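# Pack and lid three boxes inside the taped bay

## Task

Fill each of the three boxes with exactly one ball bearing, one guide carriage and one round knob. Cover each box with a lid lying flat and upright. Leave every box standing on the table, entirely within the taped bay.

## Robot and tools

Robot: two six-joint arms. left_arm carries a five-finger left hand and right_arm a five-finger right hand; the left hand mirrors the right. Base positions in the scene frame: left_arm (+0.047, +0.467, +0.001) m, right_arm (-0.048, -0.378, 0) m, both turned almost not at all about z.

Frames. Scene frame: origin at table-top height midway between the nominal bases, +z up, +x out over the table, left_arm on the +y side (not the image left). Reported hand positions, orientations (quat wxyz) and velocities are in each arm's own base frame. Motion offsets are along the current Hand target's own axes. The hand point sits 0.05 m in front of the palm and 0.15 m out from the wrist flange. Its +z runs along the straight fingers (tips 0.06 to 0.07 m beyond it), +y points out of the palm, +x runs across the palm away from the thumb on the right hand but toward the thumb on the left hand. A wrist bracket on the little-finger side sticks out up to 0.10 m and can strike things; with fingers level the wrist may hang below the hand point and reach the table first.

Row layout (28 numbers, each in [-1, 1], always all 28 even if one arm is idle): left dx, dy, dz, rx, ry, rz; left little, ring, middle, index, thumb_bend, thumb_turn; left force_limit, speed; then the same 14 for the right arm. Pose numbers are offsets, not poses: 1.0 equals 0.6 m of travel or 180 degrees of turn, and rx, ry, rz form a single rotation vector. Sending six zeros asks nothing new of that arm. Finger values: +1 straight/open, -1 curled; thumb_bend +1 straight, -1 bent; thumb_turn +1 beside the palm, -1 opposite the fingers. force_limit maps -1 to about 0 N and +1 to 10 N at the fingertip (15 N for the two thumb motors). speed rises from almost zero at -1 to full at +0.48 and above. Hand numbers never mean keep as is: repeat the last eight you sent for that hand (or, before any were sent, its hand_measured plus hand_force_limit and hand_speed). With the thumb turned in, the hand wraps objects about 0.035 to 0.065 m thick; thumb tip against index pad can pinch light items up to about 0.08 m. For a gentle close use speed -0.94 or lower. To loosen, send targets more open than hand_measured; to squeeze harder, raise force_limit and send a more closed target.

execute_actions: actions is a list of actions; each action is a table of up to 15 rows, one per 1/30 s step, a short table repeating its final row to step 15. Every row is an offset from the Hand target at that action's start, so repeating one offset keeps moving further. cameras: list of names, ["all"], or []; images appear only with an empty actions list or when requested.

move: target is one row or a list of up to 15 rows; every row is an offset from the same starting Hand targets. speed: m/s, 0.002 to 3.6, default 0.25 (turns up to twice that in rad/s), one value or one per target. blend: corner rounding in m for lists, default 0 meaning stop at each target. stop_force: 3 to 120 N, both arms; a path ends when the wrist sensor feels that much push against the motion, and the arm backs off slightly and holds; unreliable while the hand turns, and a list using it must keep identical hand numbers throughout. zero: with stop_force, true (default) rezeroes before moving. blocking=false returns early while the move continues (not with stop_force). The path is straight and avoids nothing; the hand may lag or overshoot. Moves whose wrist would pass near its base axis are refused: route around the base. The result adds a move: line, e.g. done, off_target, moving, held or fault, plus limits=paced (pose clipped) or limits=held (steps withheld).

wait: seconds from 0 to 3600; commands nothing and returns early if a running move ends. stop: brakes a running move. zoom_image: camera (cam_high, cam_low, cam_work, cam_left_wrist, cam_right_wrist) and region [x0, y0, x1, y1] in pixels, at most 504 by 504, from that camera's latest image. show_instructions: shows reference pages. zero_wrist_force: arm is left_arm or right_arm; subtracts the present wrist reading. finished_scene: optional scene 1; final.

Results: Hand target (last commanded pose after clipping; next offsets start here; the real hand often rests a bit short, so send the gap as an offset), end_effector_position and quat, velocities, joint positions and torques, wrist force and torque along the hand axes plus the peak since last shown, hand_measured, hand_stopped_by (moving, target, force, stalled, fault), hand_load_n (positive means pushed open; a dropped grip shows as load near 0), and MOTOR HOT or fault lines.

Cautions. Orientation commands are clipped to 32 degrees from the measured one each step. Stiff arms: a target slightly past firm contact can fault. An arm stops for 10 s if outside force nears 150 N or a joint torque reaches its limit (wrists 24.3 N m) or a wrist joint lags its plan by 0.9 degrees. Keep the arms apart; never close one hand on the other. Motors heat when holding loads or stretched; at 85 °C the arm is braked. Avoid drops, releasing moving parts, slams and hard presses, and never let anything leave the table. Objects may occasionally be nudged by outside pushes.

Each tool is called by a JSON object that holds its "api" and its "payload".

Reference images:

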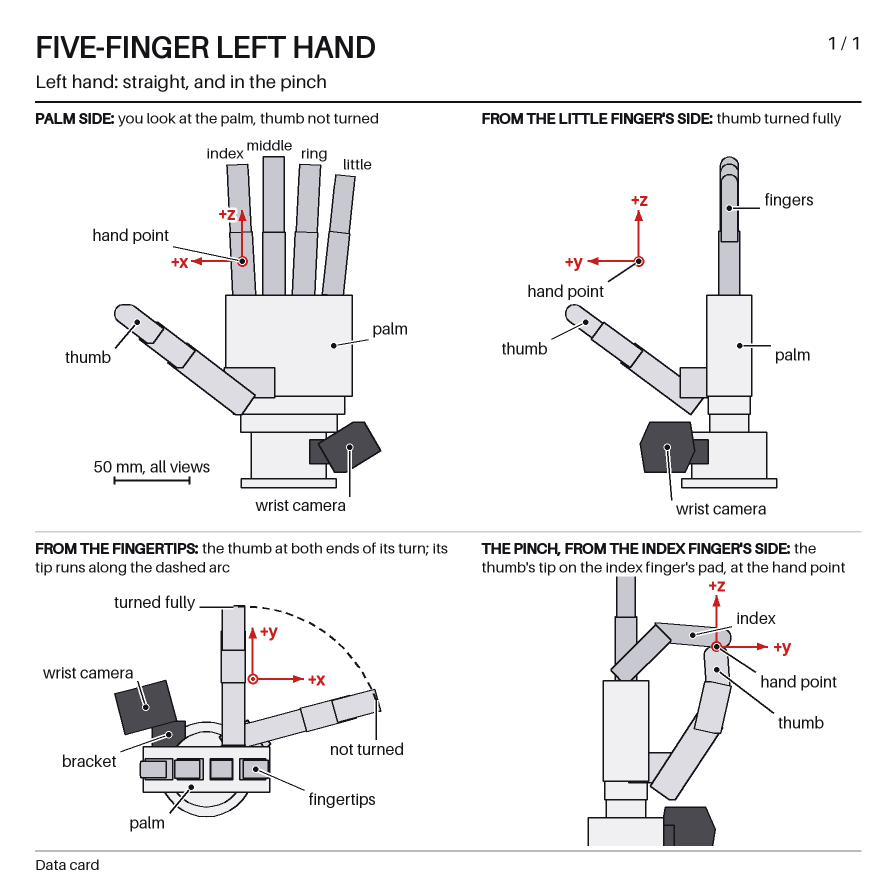

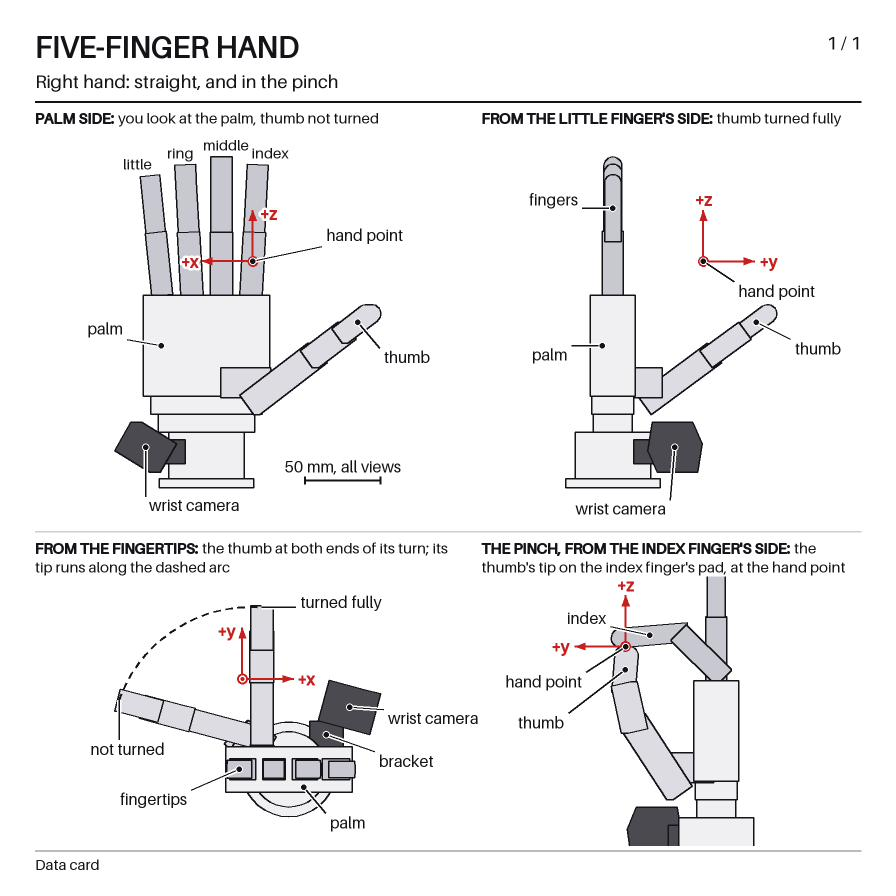

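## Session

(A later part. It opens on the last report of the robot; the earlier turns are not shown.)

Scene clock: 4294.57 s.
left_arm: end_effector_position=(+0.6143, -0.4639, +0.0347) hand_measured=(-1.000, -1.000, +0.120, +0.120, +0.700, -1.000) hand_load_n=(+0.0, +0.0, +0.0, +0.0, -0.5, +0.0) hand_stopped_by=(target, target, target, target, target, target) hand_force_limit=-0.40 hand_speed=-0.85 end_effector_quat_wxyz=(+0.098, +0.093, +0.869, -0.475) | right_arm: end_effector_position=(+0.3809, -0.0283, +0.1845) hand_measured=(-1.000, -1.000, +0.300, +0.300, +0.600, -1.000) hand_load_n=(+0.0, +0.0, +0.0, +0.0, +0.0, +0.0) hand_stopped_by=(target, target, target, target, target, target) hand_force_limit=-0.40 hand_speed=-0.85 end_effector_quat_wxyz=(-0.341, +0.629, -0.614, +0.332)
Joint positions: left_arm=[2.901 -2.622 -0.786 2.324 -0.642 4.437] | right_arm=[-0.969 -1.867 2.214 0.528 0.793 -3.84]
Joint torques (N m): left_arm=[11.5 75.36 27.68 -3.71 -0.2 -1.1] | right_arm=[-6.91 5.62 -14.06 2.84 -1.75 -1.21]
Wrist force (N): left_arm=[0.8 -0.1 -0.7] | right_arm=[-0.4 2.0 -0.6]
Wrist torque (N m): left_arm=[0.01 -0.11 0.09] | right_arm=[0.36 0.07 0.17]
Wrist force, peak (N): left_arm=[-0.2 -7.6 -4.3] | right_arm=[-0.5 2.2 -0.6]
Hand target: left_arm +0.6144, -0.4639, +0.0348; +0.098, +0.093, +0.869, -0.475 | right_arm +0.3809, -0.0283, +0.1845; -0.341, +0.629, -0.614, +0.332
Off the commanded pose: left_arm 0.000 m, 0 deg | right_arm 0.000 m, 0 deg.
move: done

{"api": "move", "payload": {"target": [[-0.0475,-0.1482,-0.0967,0,0,0,-1,-1,0.12,0.12,0.7,-1,-0.4,-0.85,0,0,0,0,0,0,-1,-1,0.3,0.3,0.6,-1,-0.4,-0.85],[0.2833,-0.2661,-0.0783,0,0.0454,-0.0699,-1,-1,0.12,0.12,0.76,-1,-0.4,-0.85,0,0,0,0,0,0,-1,-1,0.3,0.3,0.6,-1,-0.4,-0.85]], "speed": [0.15,0.3], "blend": [0.02,0], "cameras": ["cam_high","cam_work"]}}

{"api": "zoom_image", "payload": {"camera": "cam_high", "region": [370, 220, 450, 320]}}

{"api": "zoom_image", "payload": {"camera": "cam_high", "region": [450, 220, 550, 320]}}

{"api": "zoom_image", "payload": {"camera": "cam_work", "region": [370, 200, 500, 380]}}

Scene clock: 4330.57 s.
left_arm: end_effector_position=(+0.4061, -0.4973, +0.1449) hand_measured=(-1.000, -1.000, +0.120, +0.120, +0.760, -1.000) hand_load_n=(+0.0, +0.0, +0.0, +0.0, +0.0, +0.0) hand_stopped_by=(target, target, target, target, target, target) hand_force_limit=-0.40 hand_speed=-0.85 end_effector_quat_wxyz=(-0.017, +0.031, +0.879, -0.475) | right_arm: end_effector_position=(+0.3809, -0.0283, +0.1845) hand_measured=(-1.000, -1.000, +0.300, +0.300, +0.600, -1.000) hand_load_n=(+0.0, +0.0, +0.0, +0.0, +0.0, +0.5) hand_stopped_by=(target, target, target, target, target, target) hand_force_limit=-0.40 hand_speed=-0.85 end_effector_quat_wxyz=(-0.341, +0.629, -0.614, +0.332)
Joint positions: left_arm=[2.761 -2.219 -1.252 2.336 -0.649 4.182] | right_arm=[-0.969 -1.867 2.214 0.528 0.793 -3.84]
Joint torques (N m): left_arm=[-15.67 60.82 6.34 0.23 -0.3 -1.41] | right_arm=[-7.36 4.48 -14.84 2.8 -1.79 -1.2]
Wrist force (N): left_arm=[0.1 -0.2 -1.1] | right_arm=[-0.6 2.0 -0.4]
Wrist torque (N m): left_arm=[0.04 -0.08 0.09] | right_arm=[0.35 0.10 0.16]
Wrist force, peak (N): left_arm=[1.5 -0.3 -0.5] | right_arm=[-0.5 2.3 -0.4]
Hand target: left_arm +0.4061, -0.4973, +0.1449; -0.017, +0.031, +0.879, -0.475 | right_arm +0.3809, -0.0283, +0.1845; -0.341, +0.629, -0.614, +0.332
Off the commanded pose: left_arm 0.000 m, 0 deg | right_arm 0.000 m, 0 deg.
move: done

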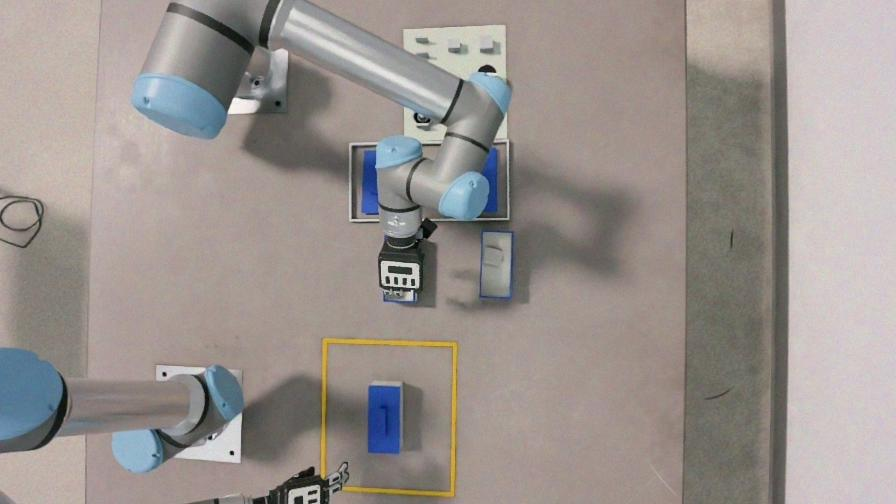

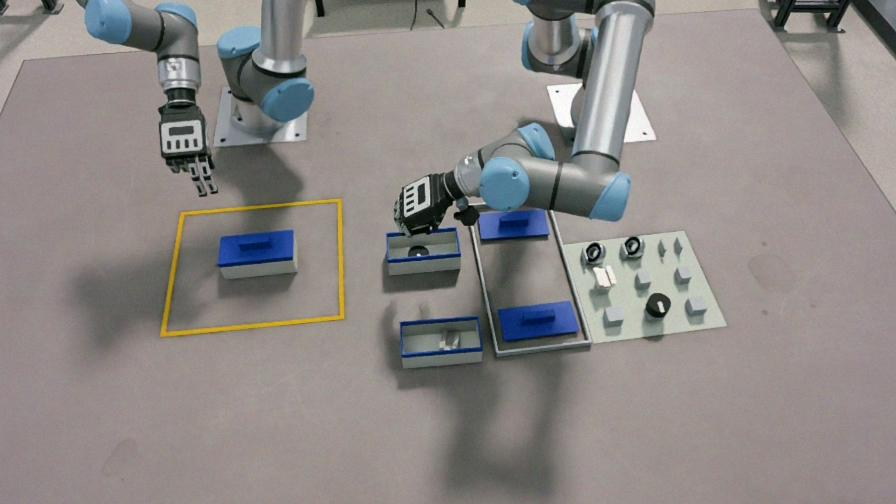

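Scaled by 5.040 from the camera's image (finer frame: 1280x720).

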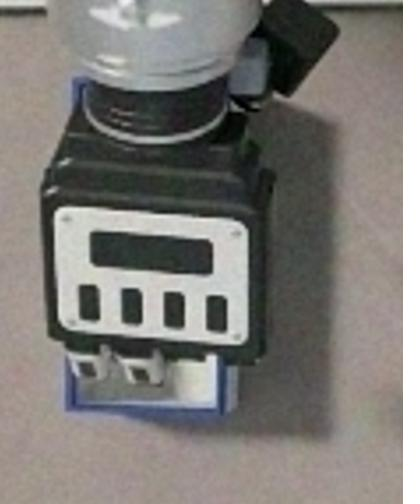

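Scaled by 5.040 from the camera's image (finer frame: 1280x720).

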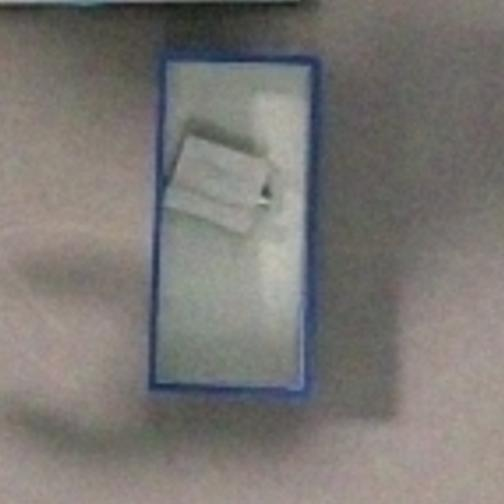

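Scaled by 2.800 from the camera's image (finer frame: 1280x720).

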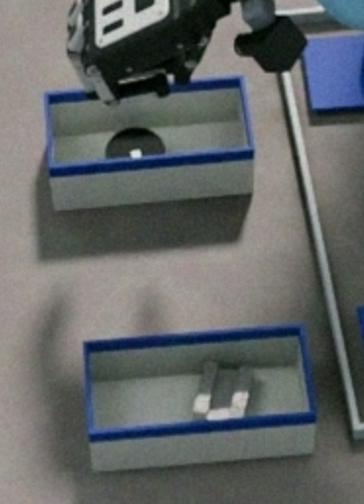

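{"api": "move", "payload": {"target": [0,0.1604,0.1046,0,0,0,-1,-1,0.12,0.12,0.76,-1,-0.4,-0.85,0,0,0,0,0,0,-1,-1,0.3,0.3,0.6,-1,-0.4,-0.85], "speed": 0.07, "stop_force": 5}}

Scene clock: 4370.17 s.
left_arm: end_effector_position=(+0.4060, -0.4970, +0.0300) hand_measured=(-1.000, -1.000, +0.120, +0.120, +0.760, -1.000) hand_load_n=(+0.0, +0.0, +0.0, +0.0, +0.0, +0.0) hand_stopped_by=(target, target, target, target, target, target) hand_force_limit=-0.40 hand_speed=-0.85 end_effector_quat_wxyz=(-0.017, +0.031, +0.879, -0.475) | right_arm: end_effector_position=(+0.3809, -0.0283, +0.1845) hand_measured=(-1.000, -1.000, +0.300, +0.300, +0.600, -1.000) hand_load_n=(+0.0, +0.0, +0.0, +0.0, +0.0, +0.0) hand_stopped_by=(target, target, target, target, target, target) hand_force_limit=-0.40 hand_speed=-0.85 end_effector_quat_wxyz=(-0.341, +0.629, -0.614, +0.332)
Joint positions: left_arm=[2.761 -2.34 -1.363 2.567 -0.649 4.183] | right_arm=[-0.969 -1.867 2.214 0.528 0.793 -3.84]
Joint torques (N m): left_arm=[-12.24 34.81 4.28 0.29 -0.27 -1.41] | right_arm=[-7.1 5.08 -15.2 2.77 -1.69 -1.02]
Wrist force (N): left_arm=[0.4 0.3 -1.1] | right_arm=[-0.6 1.9 -0.3]
Wrist torque (N m): left_arm=[0.10 -0.10 -0.01] | right_arm=[0.31 0.10 0.15]
Wrist force, peak (N): left_arm=[0.2 -1.6 -1.8] | right_arm=[-0.5 2.3 -0.3]
Hand target: left_arm +0.4060, -0.4971, +0.0300; -0.017, +0.031, +0.879, -0.475 | right_arm +0.3809, -0.0283, +0.1845; -0.341, +0.629, -0.614, +0.332
Off the commanded pose: left_arm 0.000 m, 0 deg | right_arm 0.000 m, 0 deg.
move: done

{"api": "execute_actions", "payload": {"actions": [[[0,0,0,0,0,0,-1,-1,0.07,0.07,0.6,-1,-0.4,-0.6,0,0,0,0,0,0,-1,-1,0.3,0.3,0.6,-1,-0.4,-0.85]]]}}

{"api": "move", "payload": {"target": [-0.0026,-0.02,0.0306,0,0,0,-1,-1,0.07,0.07,0.6,-1,-0.4,-0.6,0,0,0,0,0,0,-1,-1,0.3,0.3,0.6,-1,-0.4,-0.85], "speed": 0.03, "stop_force": 6}}

Scene clock: 4389.17 s.
left_arm: end_effector_position=(+0.4060, -0.4971, +0.0300) hand_measured=(-1.000, -1.000, +0.070, +0.070, +0.604, -1.000) hand_load_n=(+0.5, +0.0, +0.0, +3.0, +3.0, -0.5) hand_stopped_by=(target, target, target, target, target, target) hand_force_limit=-0.40 hand_speed=-0.60 end_effector_quat_wxyz=(-0.017, +0.031, +0.879, -0.475) | right_arm: end_effector_position=(+0.3809, -0.0283, +0.1845) hand_measured=(-1.000, -1.000, +0.300, +0.300, +0.600, -1.000) hand_load_n=(+0.0, +0.0, +0.0, +0.0, +0.0, +0.0) hand_stopped_by=(target, target, target, target, target, target) hand_force_limit=-0.40 hand_speed=-0.85 end_effector_quat_wxyz=(-0.341, +0.629, -0.614, +0.332)
Joint positions: left_arm=[2.761 -2.34 -1.363 2.567 -0.649 4.183] | right_arm=[-0.969 -1.867 2.214 0.528 0.793 -3.84]
Joint torques (N m): left_arm=[-14.15 36.39 4.38 -0.31 -0.27 -1.4] | right_arm=[-6.33 5.22 -15.04 2.82 -1.79 -0.98]
Wrist force (N): left_arm=[0.0 -0.4 -1.7] | right_arm=[-0.3 2.0 -0.4]
Wrist torque (N m): left_arm=[0.07 -0.06 -0.02] | right_arm=[0.35 0.06 0.17]
Wrist force, peak (N): left_arm=[0.2 -0.3 -1.8] | right_arm=[-0.5 2.3 -0.4]
Hand target: left_arm +0.4060, -0.4971, +0.0300; -0.017, +0.031, +0.879, -0.475 | right_arm +0.3809, -0.0283, +0.1845; -0.341, +0.629, -0.614, +0.332
Off the commanded pose: left_arm 0.000 m, 0 deg | right_arm 0.000 m, 0 deg.
Step readings (end_effector_position of left_arm | right_arm):
0: (+0.4060, -0.4971, +0.0300) | (+0.3809, -0.0283, +0.1845)
1: (+0.4060, -0.4971, +0.0300) | (+0.3809, -0.0283, +0.1845)
2: (+0.4060, -0.4971, +0.0300) | (+0.3809, -0.0283, +0.1845)
4: (+0.4060, -0.4971, +0.0300) | (+0.3809, -0.0283, +0.1845)
8: (+0.4060, -0.4971, +0.0300) | (+0.3809, -0.0283, +0.1845)
15: (+0.4060, -0.4971, +0.0300) | (+0.3809, -0.0283, +0.1845)

Scene clock: 4390.97 s.
left_arm: end_effector_position=(+0.4060, -0.5191, +0.0300) hand_measured=(-1.000, -1.000, +0.070, +0.070, +0.604, -1.000) hand_load_n=(+0.0, +0.0, +0.0, +3.0, +3.0, -0.5) hand_stopped_by=(target, target, target, target, target, target) hand_force_limit=-0.40 hand_speed=-0.60 end_effector_quat_wxyz=(-0.017, +0.031, +0.879, -0.475) | right_arm: end_effector_position=(+0.3809, -0.0283, +0.1845) hand_measured=(-1.000, -1.000, +0.300, +0.300, +0.600, -1.000) hand_load_n=(+0.0, +0.0, +0.0, +0.0, +0.0, +0.0) hand_stopped_by=(target, target, target, target, target, target) hand_force_limit=-0.40 hand_speed=-0.85 end_effector_quat_wxyz=(-0.341, +0.629, -0.614, +0.332)
Joint positions: left_arm=[2.724 -2.359 -1.315 2.582 -0.665 4.128] | right_arm=[-0.969 -1.867 2.214 0.528 0.793 -3.84]
Joint torques (N m): left_arm=[-14.76 33.65 26.68 0.33 -0.62 -1.48] | right_arm=[-7.04 4.9 -15.91 2.85 -1.75 -0.98]
Wrist force (N): left_arm=[0.6 -1.0 -2.5] | right_arm=[-0.5 1.9 -0.4]
Wrist torque (N m): left_arm=[0.03 -0.12 0.10] | right_arm=[0.33 0.09 0.16]
Wrist force, peak (N): left_arm=[0.6 -1.0 -2.7] | right_arm=[-0.6 2.3 -0.3]
Hand target: left_arm +0.4060, -0.5191, +0.0300; -0.017, +0.031, +0.879, -0.475 | right_arm +0.3809, -0.0283, +0.1845; -0.341, +0.629, -0.614, +0.332
Off the commanded pose: left_arm 0.000 m, 0 deg | right_arm 0.000 m, 0 deg.
move: done

{"api": "move", "payload": {"target": [[0,0,0,0,0,0,-1,-1,0.15,0.15,0.74,-1,-0.4,-0.6,0,0,0,0,0,0,-1,-1,0.3,0.3,0.6,-1,-0.4,-0.85],[0,-0.1604,-0.1046,0,0,0,-1,-1,0.15,0.15,0.74,-1,-0.4,-0.6,0,0,0,0,0,0,-1,-1,0.3,0.3,0.6,-1,-0.4,-0.85],[-0.3497,-0.1307,-0.1350,0,0,0,-1,-1,-1,-1,0.5,-1,-0.4,0.2,0,0,0,0,0,0,-1,-1,0.3,0.3,0.6,-1,-0.4,-0.85]], "speed": [0.1,0.15,0.3], "blend": [0,0.02,0], "cameras": ["cam_high","cam_work"]}}

{"api": "zoom_image", "payload": {"camera": "cam_high", "region": [370, 220, 450, 320]}}

{"api": "zoom_image", "payload": {"camera": "cam_high", "region": [450, 220, 550, 320]}}

{"api": "zoom_image", "payload": {"camera": "cam_work", "region": [370, 200, 500, 380]}}

Scene clock: 4450.30 s.
left_arm: end_effector_position=(+0.6161, -0.5085, +0.1395) hand_measured=(-1.000, -1.000, -0.720, -1.000, +0.502, -1.000) hand_load_n=(+0.5, +0.0, +5.5, +0.0, +4.0, +0.5) hand_stopped_by=(target, target, force, target, target, target) hand_force_limit=-0.40 hand_speed=0.20 end_effector_quat_wxyz=(+0.024, +0.016, +0.869, -0.494) | right_arm: end_effector_position=(+0.3809, -0.0283, +0.1845) hand_measured=(-1.000, -1.000, +0.300, +0.300, +0.600, -1.000) hand_load_n=(+0.0, +0.0, +0.0, +0.0, +0.0, +0.0) hand_stopped_by=(target, target, target, target, target, target) hand_force_limit=-0.40 hand_speed=-0.85 end_effector_quat_wxyz=(-0.341, +0.629, -0.614, +0.332)
Joint positions: left_arm=[2.858 -2.873 -0.035 1.815 -0.612 4.214] | right_arm=[-0.969 -1.867 2.214 0.528 0.793 -3.84]
Joint torques (N m): left_arm=[12.35 50.4 29.77 -3.74 2.68 -1.37] | right_arm=[-7.35 4.53 -15.38 2.7 -1.76 -0.96]
Wrist force (N): left_arm=[0.9 0.0 -0.9] | right_arm=[-0.4 2.0 -0.5]
Wrist torque (N m): left_arm=[0.10 -0.18 0.07] | right_arm=[0.34 0.08 0.16]
Wrist force, peak (N): left_arm=[0.6 -1.1 -2.8] | right_arm=[-0.5 2.4 -0.3]
Hand target: left_arm +0.6172, -0.5091, +0.1398; -0.017, +0.031, +0.879, -0.475 | right_arm +0.3809, -0.0283, +0.1845; -0.341, +0.629, -0.614, +0.332
Off the commanded pose: left_arm 0.001 m, 6 deg | right_arm 0.000 m, 0 deg.
elbow stopped short (left arm): the move would have taken joint 3 (elbow) straighter than the controller allows.
move: off_target (left_arm); target 3's new numbers were sent with left_arm's hand 0.001 m and 6 deg from that target

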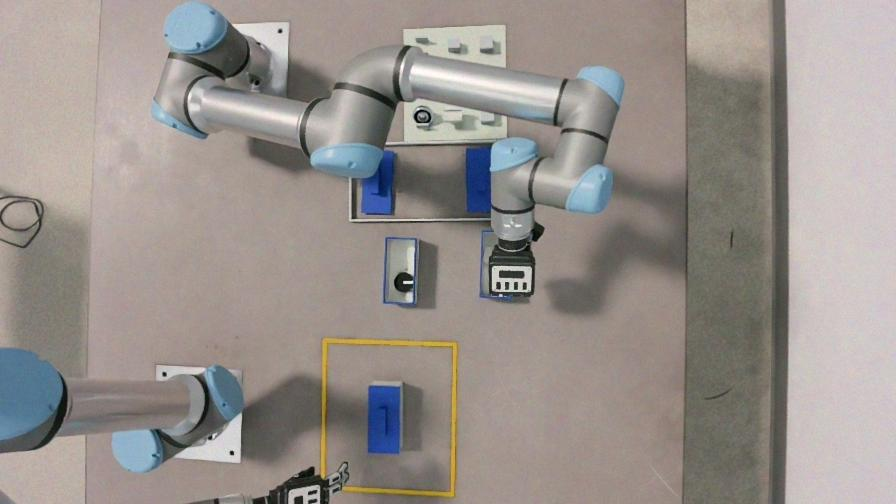

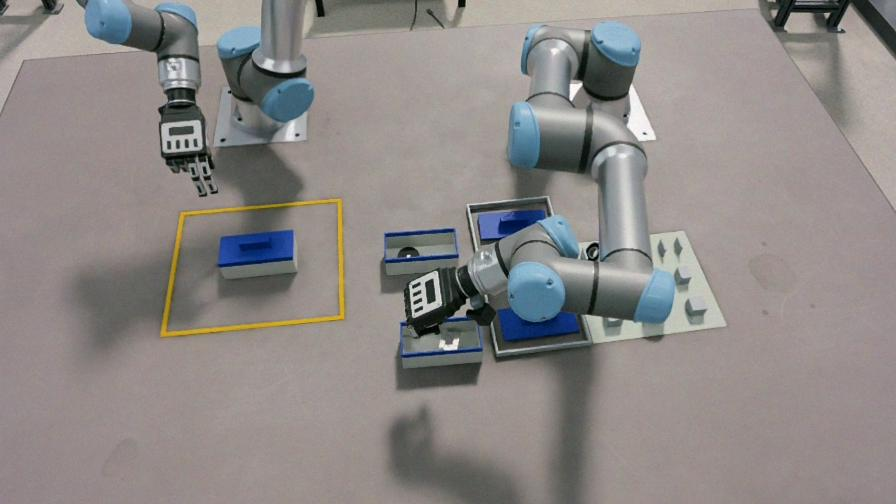

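Scaled by 5.040 from the camera's image (finer frame: 1280x720).

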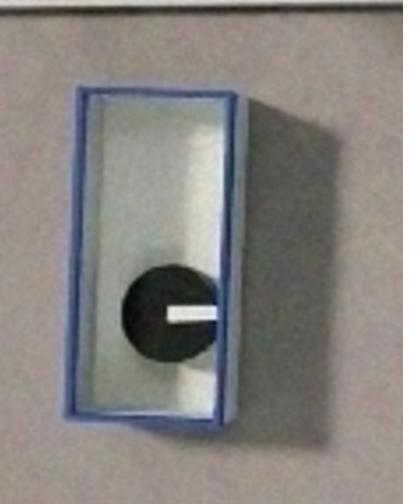

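Scaled by 5.040 from the camera's image (finer frame: 1280x720).

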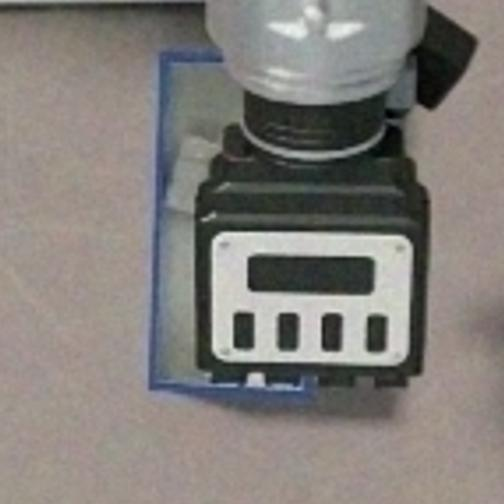

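Scaled by 2.800 from the camera's image (finer frame: 1280x720).

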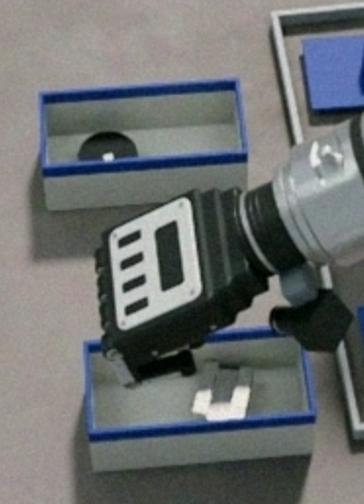

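{"api": "move", "payload": {"target": [[0.003,0.1503,0.1043,0,0,0,-1,-1,-0.7,-1,0.5,-1,-0.4,0.2,0,0,0,0,0,0,-1,-1,0.3,0.3,0.6,-1,-0.4,-0.85],[0.0052,0.1675,0.0779,0,0,0,-1,-1,-0.7,-1,0.5,-1,-0.4,0.2,0,0,0,0,0,0,-1,-1,0.3,0.3,0.6,-1,-0.4,-0.85]], "speed": [0.06,0.03], "stop_force": 6, "cameras": ["cam_high","cam_work","cam_low"]}}

{"api": "zoom_image", "payload": {"camera": "cam_high", "region": [450, 220, 550, 320]}}

{"api": "zoom_image", "payload": {"camera": "cam_work", "region": [370, 200, 500, 380]}}

Scene clock: 4485.83 s.
left_arm: end_effector_position=(+0.6141, -0.5112, +0.0375) hand_measured=(-1.000, -1.000, -0.700, -1.000, +0.502, -1.000) hand_load_n=(+0.0, +0.0, +0.0, +0.0, +3.5, +1.0) hand_stopped_by=(target, target, target, target, target, target) hand_force_limit=-0.40 hand_speed=0.20 end_effector_quat_wxyz=(-0.003, +0.026, +0.876, -0.481) | right_arm: end_effector_position=(+0.3809, -0.0283, +0.1845) hand_measured=(-1.000, -1.000, +0.300, +0.300, +0.600, -1.000) hand_load_n=(+0.0, +0.0, +0.0, -0.5, +0.0, +0.0) hand_stopped_by=(target, target, target, target, target, target) hand_force_limit=-0.40 hand_speed=-0.85 end_effector_quat_wxyz=(-0.341, +0.629, -0.614, +0.332)
Joint positions: left_arm=[2.85 -3.004 -0.038 1.848 -0.616 4.283] | right_arm=[-0.969 -1.867 2.214 0.528 0.793 -3.84]
Joint torques (N m): left_arm=[13.07 80.63 8.19 0.08 2.54 -1.28] | right_arm=[-6.91 4.08 -15.89 2.54 -1.65 -0.95]
Wrist force (N): left_arm=[1.4 0.6 -1.2] | right_arm=[-0.6 2.1 -0.4]
Wrist torque (N m): left_arm=[0.21 -0.28 0.09] | right_arm=[0.36 0.10 0.15]
Wrist force, peak (N): left_arm=[-5.1 -39.9 -12.9] | right_arm=[-0.6 2.4 -0.2]
Hand target: left_arm +0.6141, -0.5112, +0.0375; -0.003, +0.026, +0.876, -0.481 (not the last commanded pose) | right_arm +0.3809, -0.0283, +0.1845; -0.341, +0.629, -0.614, +0.332
Off the commanded pose: left_arm 0.020 m, 2 deg | right_arm 0.000 m, 0 deg.
elbow stopped short (left arm): the move would have taken joint 3 (elbow) straighter than the controller allows.
move: contact (left_arm); path passed 0 of 2 targets
Images, in order (width x height): cam_high 896x504, cam_low 896x504, cam_work 896x504.

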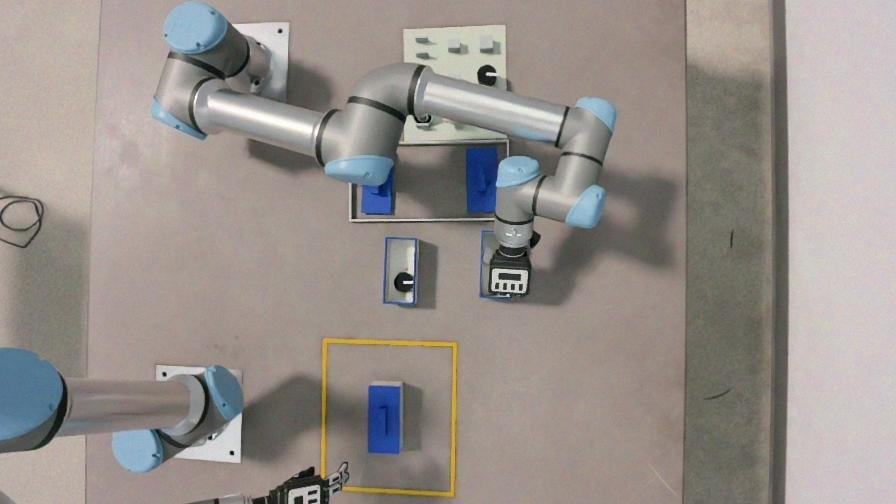

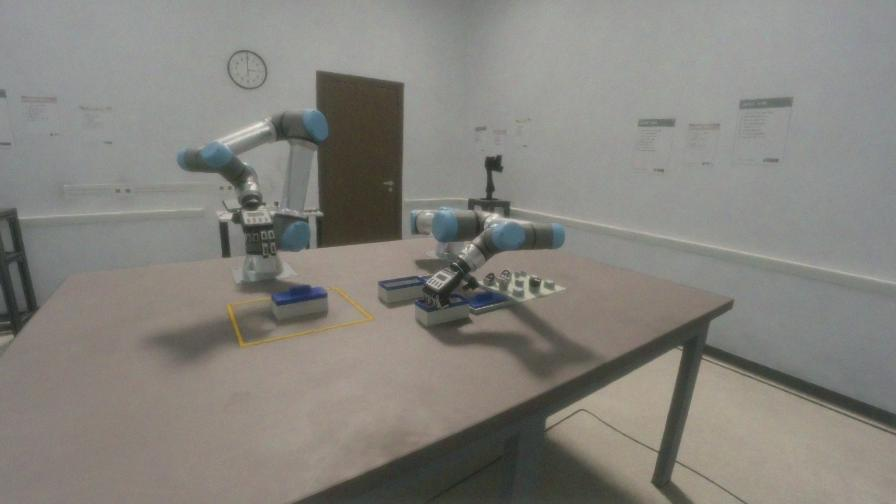

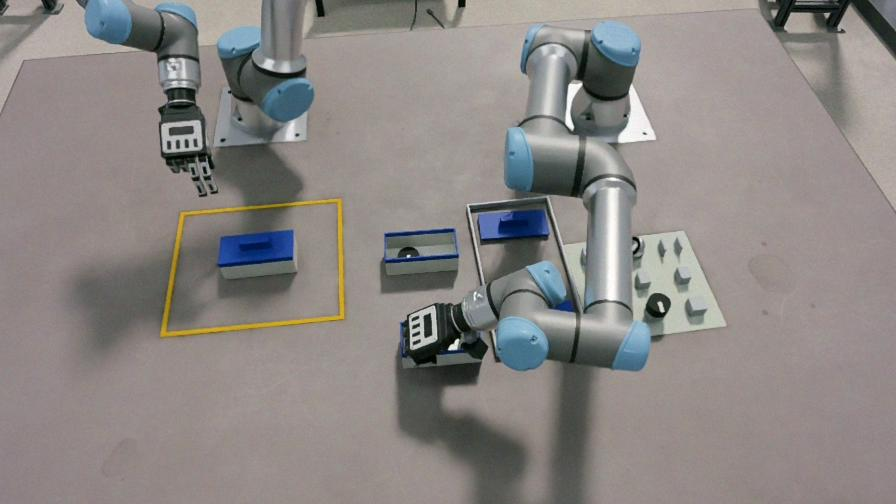

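Scaled by 5.040 from the camera's image (finer frame: 1280x720).

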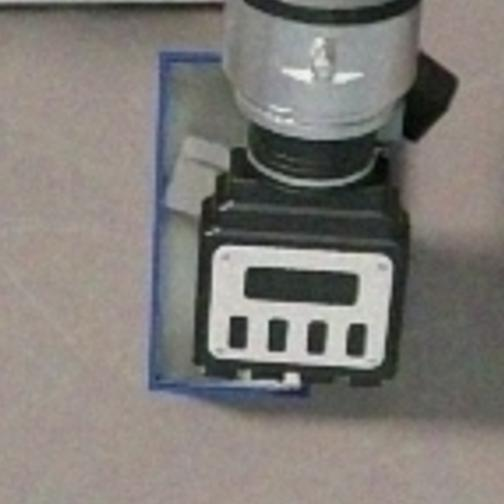

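Scaled by 2.800 from the camera's image (finer frame: 1280x720).

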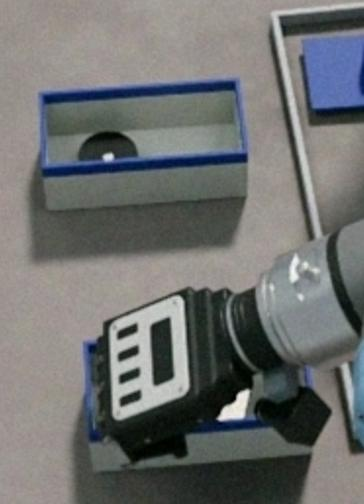

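{"api": "move", "payload": {"target": [[0,-0.0628,-0.041,0,0,0,-1,-1,-0.7,-1,0.5,-1,-0.4,0.2,0,0,0,0,0,0,-1,-1,0.3,0.3,0.6,-1,-0.4,-0.85],[0.0062,-0.0547,-0.0535,-0.0041,0.0094,-0.0016,-1,-1,-0.2,-0.2,0.3,-1,-0.4,0.2,0,0,0,0,0,0,-1,-1,0.3,0.3,0.6,-1,-0.4,-0.85]], "speed": [0.12,0.12], "blend": [0.01,0], "cameras": ["cam_high","cam_work"]}}

{"api": "zoom_image", "payload": {"camera": "cam_high", "region": [450, 220, 550, 320]}}

{"api": "zoom_image", "payload": {"camera": "cam_work", "region": [370, 200, 500, 380]}}

Scene clock: 4529.47 s.
left_arm: end_effector_position=(+0.6091, -0.5011, +0.0821) hand_measured=(-1.000, -1.000, -0.200, -0.200, +0.454, -1.000) hand_load_n=(+0.0, +0.0, +0.0, +0.0, +0.0, +0.0) hand_stopped_by=(target, target, target, target, force, target) hand_force_limit=-0.40 hand_speed=0.20 end_effector_quat_wxyz=(-0.006, +0.027, +0.877, -0.479) | right_arm: end_effector_position=(+0.3809, -0.0283, +0.1845) hand_measured=(-1.000, -1.000, +0.300, +0.300, +0.600, -1.000) hand_load_n=(+0.5, +0.0, +0.0, +0.0, +0.0, +0.0) hand_stopped_by=(target, target, target, target, target, target) hand_force_limit=-0.40 hand_speed=-0.85 end_effector_quat_wxyz=(-0.341, +0.629, -0.614, +0.332)
Joint positions: left_arm=[2.861 -2.952 -0.035 1.766 -0.613 4.311] | right_arm=[-0.969 -1.867 2.214 0.528 0.793 -3.84]
Joint torques (N m): left_arm=[12.56 79.7 28.85 -3.96 2.61 1.49] | right_arm=[-7.36 4.95 -16.93 2.41 -1.52 -0.93]
Wrist force (N): left_arm=[1.0 0.3 -1.0] | right_arm=[-0.5 2.0 -0.4]
Wrist torque (N m): left_arm=[0.13 -0.22 -0.11] | right_arm=[0.34 0.10 0.15]
Wrist force, peak (N): left_arm=[1.5 0.6 -1.2] | right_arm=[-0.7 2.4 -0.4]
Hand target: left_arm +0.6100, -0.5015, +0.0823; -0.017, +0.031, +0.879, -0.475 | right_arm +0.3809, -0.0283, +0.1845; -0.341, +0.629, -0.614, +0.332
Off the commanded pose: left_arm 0.001 m, 1 deg | right_arm 0.000 m, 0 deg.
elbow stopped short (left arm): the move would have taken joint 3 (elbow) straighter than the controller allows.
move: done; blend cut to 0.0082 m at target 1

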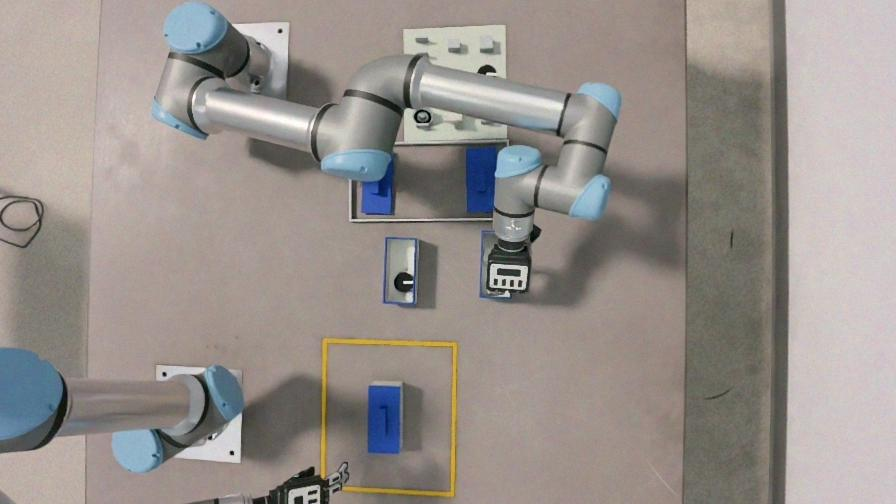

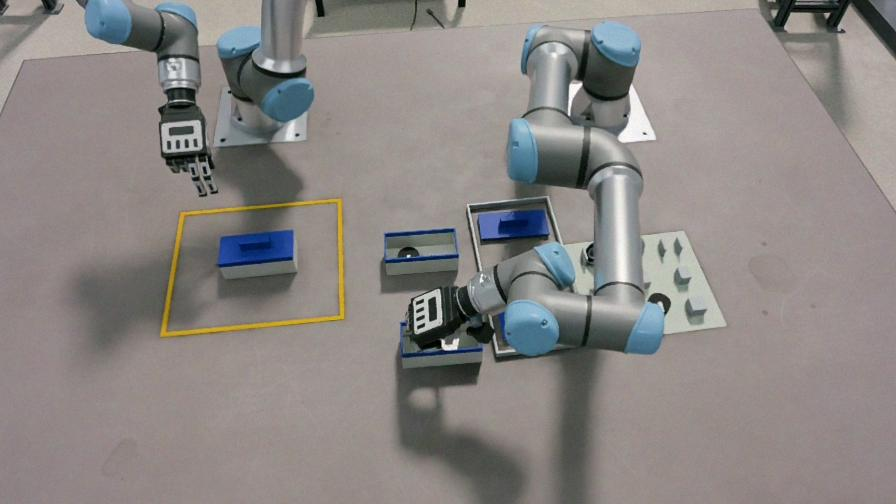

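Scaled by 5.040 from the camera's image (finer frame: 1280x720).

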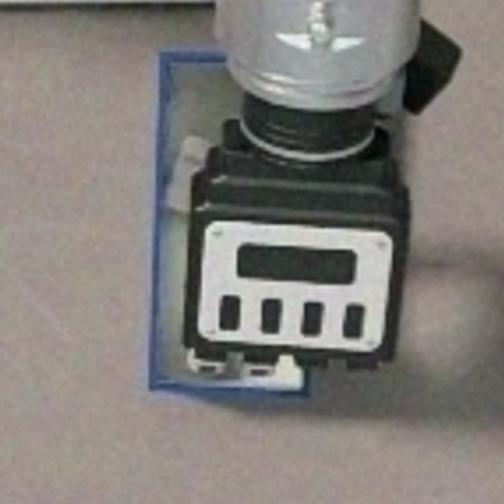

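Scaled by 2.800 from the camera's image (finer frame: 1280x720).

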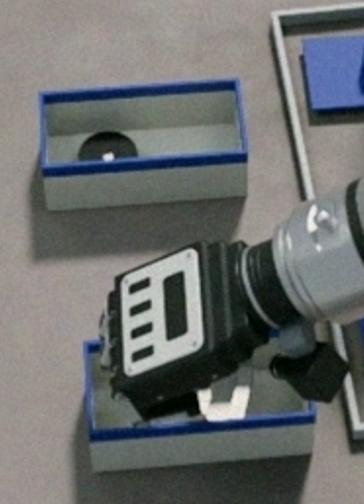

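{"api": "execute_actions", "payload": {"actions": [[[0,0,0,0,0,0,-1,-1,0,0,0.25,-1,-0.4,0.2,0,0,0,0,0,0,-1,-1,0.3,0.3,0.6,-1,-0.4,-0.85]]]}}

{"api": "move", "payload": {"target": [[0.002,0.0779,0.046,0,0,0,-1,-1,0,0,0.25,-1,-0.4,0.2,0,0,0,0,0,0,-1,-1,0.3,0.3,0.6,-1,-0.4,-0.85],[0.0027,0.0963,0.0177,0,0,0,-1,-1,0,0,0.25,-1,-0.4,0.2,0,0,0,0,0,0,-1,-1,0.3,0.3,0.6,-1,-0.4,-0.85]], "speed": [0.03,0.03], "stop_force": 5, "cameras": ["cam_high","cam_work"]}}

{"api": "zoom_image", "payload": {"camera": "cam_high", "region": [450, 220, 550, 320]}}

{"api": "zoom_image", "payload": {"camera": "cam_work", "region": [370, 200, 500, 380]}}

Scene clock: 4575.47 s.
left_arm: end_effector_position=(+0.6091, -0.5011, +0.0821) hand_measured=(-1.000, -1.000, +0.000, +0.000, +0.250, -1.000) hand_load_n=(+0.0, +0.0, +0.0, +0.0, +0.0, +0.0) hand_stopped_by=(target, target, target, target, target, target) hand_force_limit=-0.40 hand_speed=0.20 end_effector_quat_wxyz=(-0.006, +0.027, +0.877, -0.479) | right_arm: end_effector_position=(+0.3809, -0.0283, +0.1845) hand_measured=(-1.000, -1.000, +0.300, +0.300, +0.600, -1.000) hand_load_n=(+0.0, +0.0, +0.0, +0.0, +0.0, +0.0) hand_stopped_by=(target, target, target, target, target, target) hand_force_limit=-0.40 hand_speed=-0.85 end_effector_quat_wxyz=(-0.341, +0.629, -0.614, +0.332)
Joint positions: left_arm=[2.861 -2.952 -0.035 1.766 -0.613 4.311] | right_arm=[-0.969 -1.867 2.214 0.528 0.793 -3.84]
Joint torques (N m): left_arm=[11.94 79.65 27.83 -3.76 2.51 1.44] | right_arm=[-7.1 4.29 -16.06 2.52 -1.82 -0.76]
Wrist force (N): left_arm=[0.8 0.1 -1.2] | right_arm=[-0.3 2.0 -0.5]
Wrist torque (N m): left_arm=[0.12 -0.20 -0.12] | right_arm=[0.35 0.06 0.17]
Wrist force, peak (N): left_arm=[1.2 0.3 -1.4] | right_arm=[-0.6 2.3 -0.5]
Hand target: left_arm +0.6100, -0.5015, +0.0823; -0.017, +0.031, +0.879, -0.475 | right_arm +0.3809, -0.0283, +0.1845; -0.341, +0.629, -0.614, +0.332
Off the commanded pose: left_arm 0.001 m, 1 deg | right_arm 0.000 m, 0 deg.
elbow stopped short (left arm): the move would have taken joint 3 (elbow) straighter than the controller allows.
Step readings (end_effector_position of left_arm | right_arm):
0: (+0.6091, -0.5011, +0.0821) | (+0.3809, -0.0283, +0.1845)
1: (+0.6091, -0.5011, +0.0821) | (+0.3809, -0.0283, +0.1845)
2: (+0.6091, -0.5011, +0.0821) | (+0.3809, -0.0283, +0.1845)
4: (+0.6091, -0.5011, +0.0821) | (+0.3809, -0.0283, +0.1845)
8: (+0.6091, -0.5011, +0.0821) | (+0.3809, -0.0283, +0.1845)
15: (+0.6091, -0.5011, +0.0821) | (+0.3809, -0.0283, +0.1845)

Scene clock: 4578.33 s.
left_arm: end_effector_position=(+0.6090, -0.4993, +0.0379) hand_measured=(-1.000, -1.000, +0.000, +0.000, +0.250, -1.000) hand_load_n=(+0.0, +0.0, +0.0, +0.0, +0.0, +0.0) hand_stopped_by=(target, target, target, target, target, target) hand_force_limit=-0.40 hand_speed=0.20 end_effector_quat_wxyz=(-0.015, +0.030, +0.879, -0.476) | right_arm: end_effector_position=(+0.3809, -0.0283, +0.1845) hand_measured=(-1.000, -1.000, +0.300, +0.300, +0.600, -1.000) hand_load_n=(+0.5, +0.0, +0.0, +0.0, +0.0, +0.0) hand_stopped_by=(target, target, target, target, target, target) hand_force_limit=-0.40 hand_speed=-0.85 end_effector_quat_wxyz=(-0.341, +0.629, -0.614, +0.332)
Joint positions: left_arm=[2.863 -2.974 -0.11 1.826 -0.613 4.339] | right_arm=[-0.969 -1.867 2.214 0.528 0.793 -3.84]
Joint torques (N m): left_arm=[1.31 78.55 7.38 -1.01 2.06 -1.31] | right_arm=[-7.26 4.18 -15.99 2.5 -1.52 -0.74]
Wrist force (N): left_arm=[1.4 -1.7 -1.8] | right_arm=[-0.5 2.1 -0.2]
Wrist torque (N m): left_arm=[0.07 -0.25 0.19] | right_arm=[0.34 0.09 0.16]
Wrist force, peak (N): left_arm=[-1.7 -23.4 -8.2] | right_arm=[-0.6 2.3 -0.3]
Hand target: left_arm +0.6090, -0.4993, +0.0379; -0.015, +0.030, +0.879, -0.476 (not the last commanded pose) | right_arm +0.3809, -0.0283, +0.1845; -0.341, +0.629, -0.614, +0.332
Off the commanded pose: left_arm 0.023 m, 0 deg | right_arm 0.000 m, 0 deg.
move: contact (left_arm); path passed 0 of 2 targets

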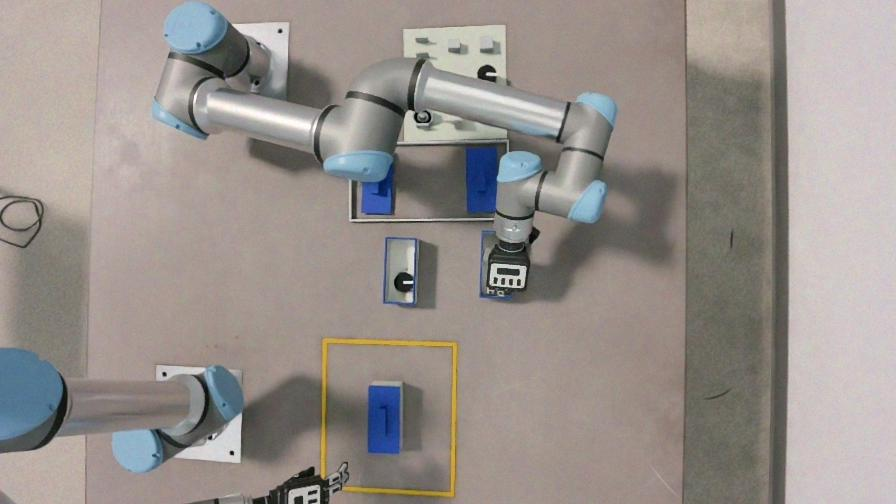

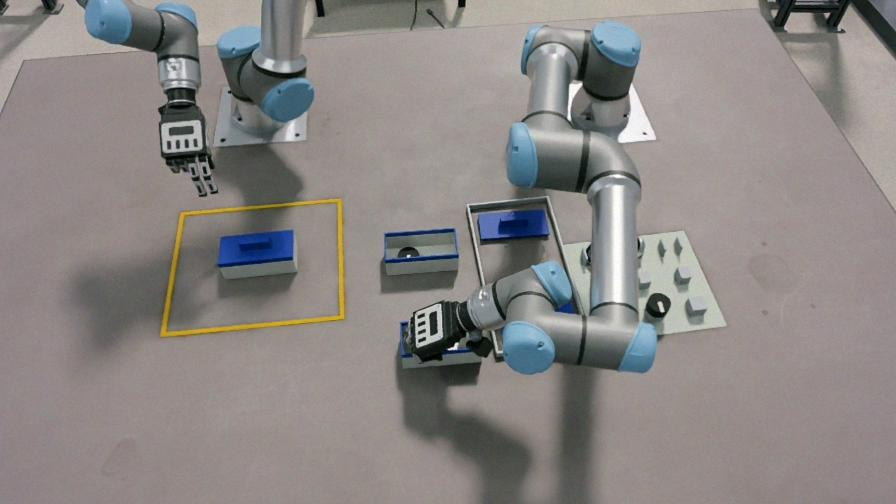

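Scaled by 5.040 from the camera's image (finer frame: 1280x720).

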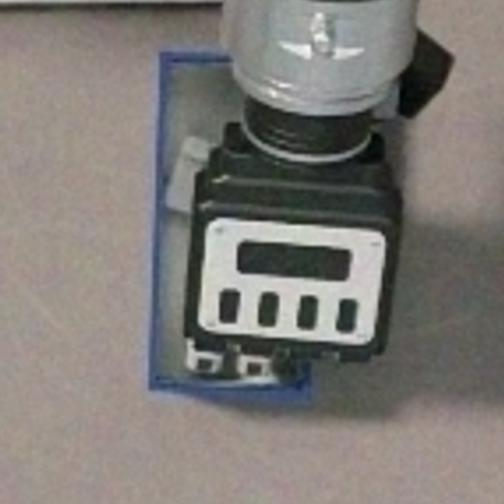

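Scaled by 2.800 from the camera's image (finer frame: 1280x720).

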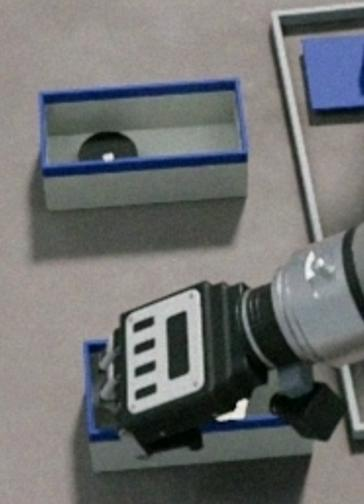

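{"api": "move", "payload": {"target": [[0,-0.1423,-0.0928,0,0,0,-1,-1,0,0,0.25,-1,-0.4,0.2,0,0,0,0,0,0,-1,-1,-1,0,1,1,-0.4,0.3],[0.2048,0.2055,-0.565,0,-0.0454,0.0699,-1,-1,0.36,0.36,0.78,-1,-0.4,0.2,-0.6567,-0.2268,0.514,0,0,0,-1,-1,-1,0,1,1,-0.4,0.3]], "speed": [0.15,0.35], "blend": [0.01,0], "cameras": ["cam_high","cam_work"]}}

{"api": "zoom_image", "payload": {"camera": "cam_high", "region": [400, 20, 520, 140]}}

{"api": "zoom_image", "payload": {"camera": "cam_high", "region": [440, 210, 560, 330]}}

{"api": "zoom_image", "payload": {"camera": "cam_work", "region": [370, 250, 500, 380]}}

{"api": "zoom_image", "payload": {"camera": "cam_work", "region": [560, 190, 740, 340]}}

Scene clock: 4700.33 s.
left_arm: end_effector_position=(+0.5100, -0.1406, +0.1200) hand_measured=(-1.000, -1.000, +0.360, +0.360, +0.780, -1.000) hand_load_n=(+0.0, +0.0, +0.0, +0.0, +0.0, +0.0) hand_stopped_by=(target, target, target, target, target, target) hand_force_limit=-0.40 hand_speed=0.20 end_effector_quat_wxyz=(+0.099, +0.092, +0.869, -0.475) | right_arm: end_effector_position=(+0.7040, +0.3735, +0.1298) hand_measured=(-1.000, -1.000, -1.000, +0.000, +1.000, +1.000) hand_load_n=(+0.0, +0.0, +0.0, +0.0, +0.0, -0.5) hand_stopped_by=(target, target, target, target, target, target) hand_force_limit=-0.40 hand_speed=0.30 end_effector_quat_wxyz=(-0.341, +0.629, -0.614, +0.332)
Joint positions: left_arm=[3.482 -2.226 -1.53 1.82 -0.601 5.458] | right_arm=[0.356 -0.834 1.035 0.404 1.847 -2.955]
Joint torques (N m): left_arm=[12.41 30.14 2.83 -4.69 -0.21 1.35] | right_arm=[6.59 -35.18 -29.9 2.83 1.64 2.21]
Wrist force (N): left_arm=[0.9 0.6 -0.6] | right_arm=[-0.4 2.4 -0.4]
Wrist torque (N m): left_arm=[0.07 -0.16 -0.05] | right_arm=[0.39 0.08 0.07]
Wrist force, peak (N): left_arm=[1.6 -2.3 -2.1] | right_arm=[0.3 2.4 -1.0]
Hand target: left_arm +0.5100, -0.1406, +0.1200; +0.099, +0.092, +0.869, -0.475 | right_arm +0.7040, +0.3735, +0.1298; -0.341, +0.629, -0.614, +0.332
Off the commanded pose: left_arm 0.000 m, 0 deg | right_arm 0.000 m, 0 deg.
elbow stopped short (left arm): the move would have taken joint 3 (elbow) straighter than the controller allows.
move: done; blend cut to 0 m at target 1

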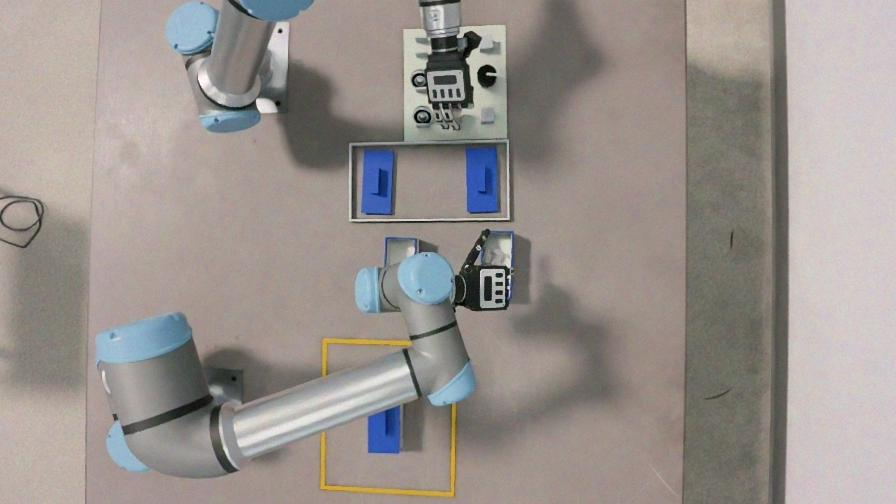

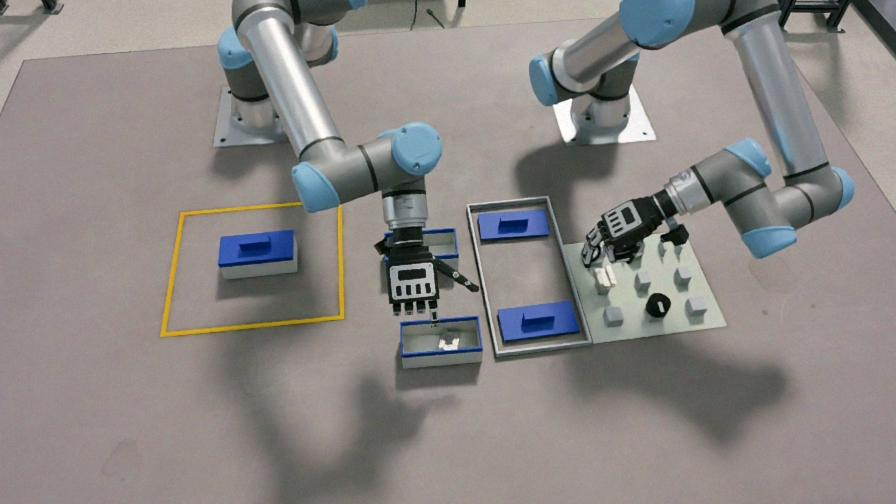

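Scaled by 4.200 from the camera's image (finer frame: 1280x720).

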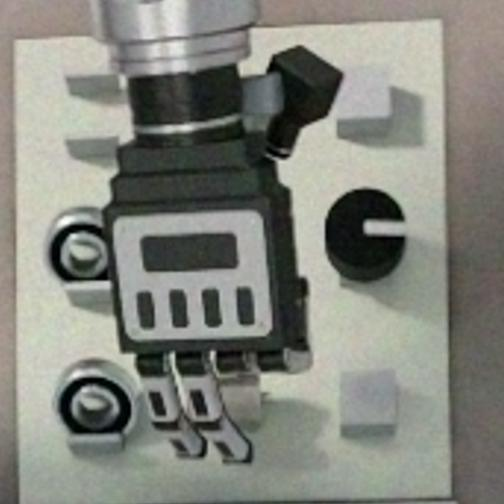

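Scaled by 4.200 from the camera's image (finer frame: 1280x720).

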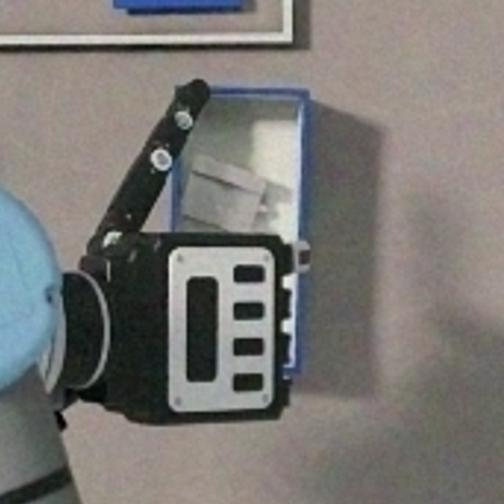

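Scaled by 3.877 from the camera's image (finer frame: 1280x720).

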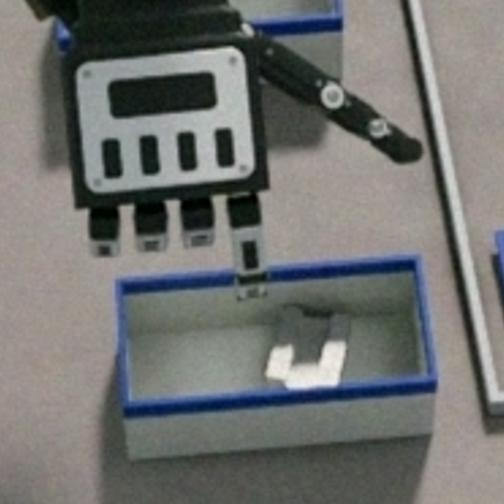

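Scaled by 2.800 from the camera's image (finer frame: 1280x720).

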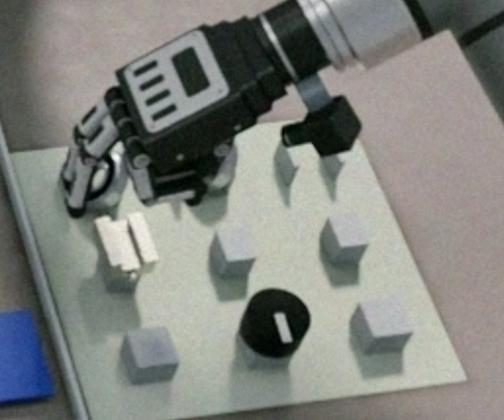

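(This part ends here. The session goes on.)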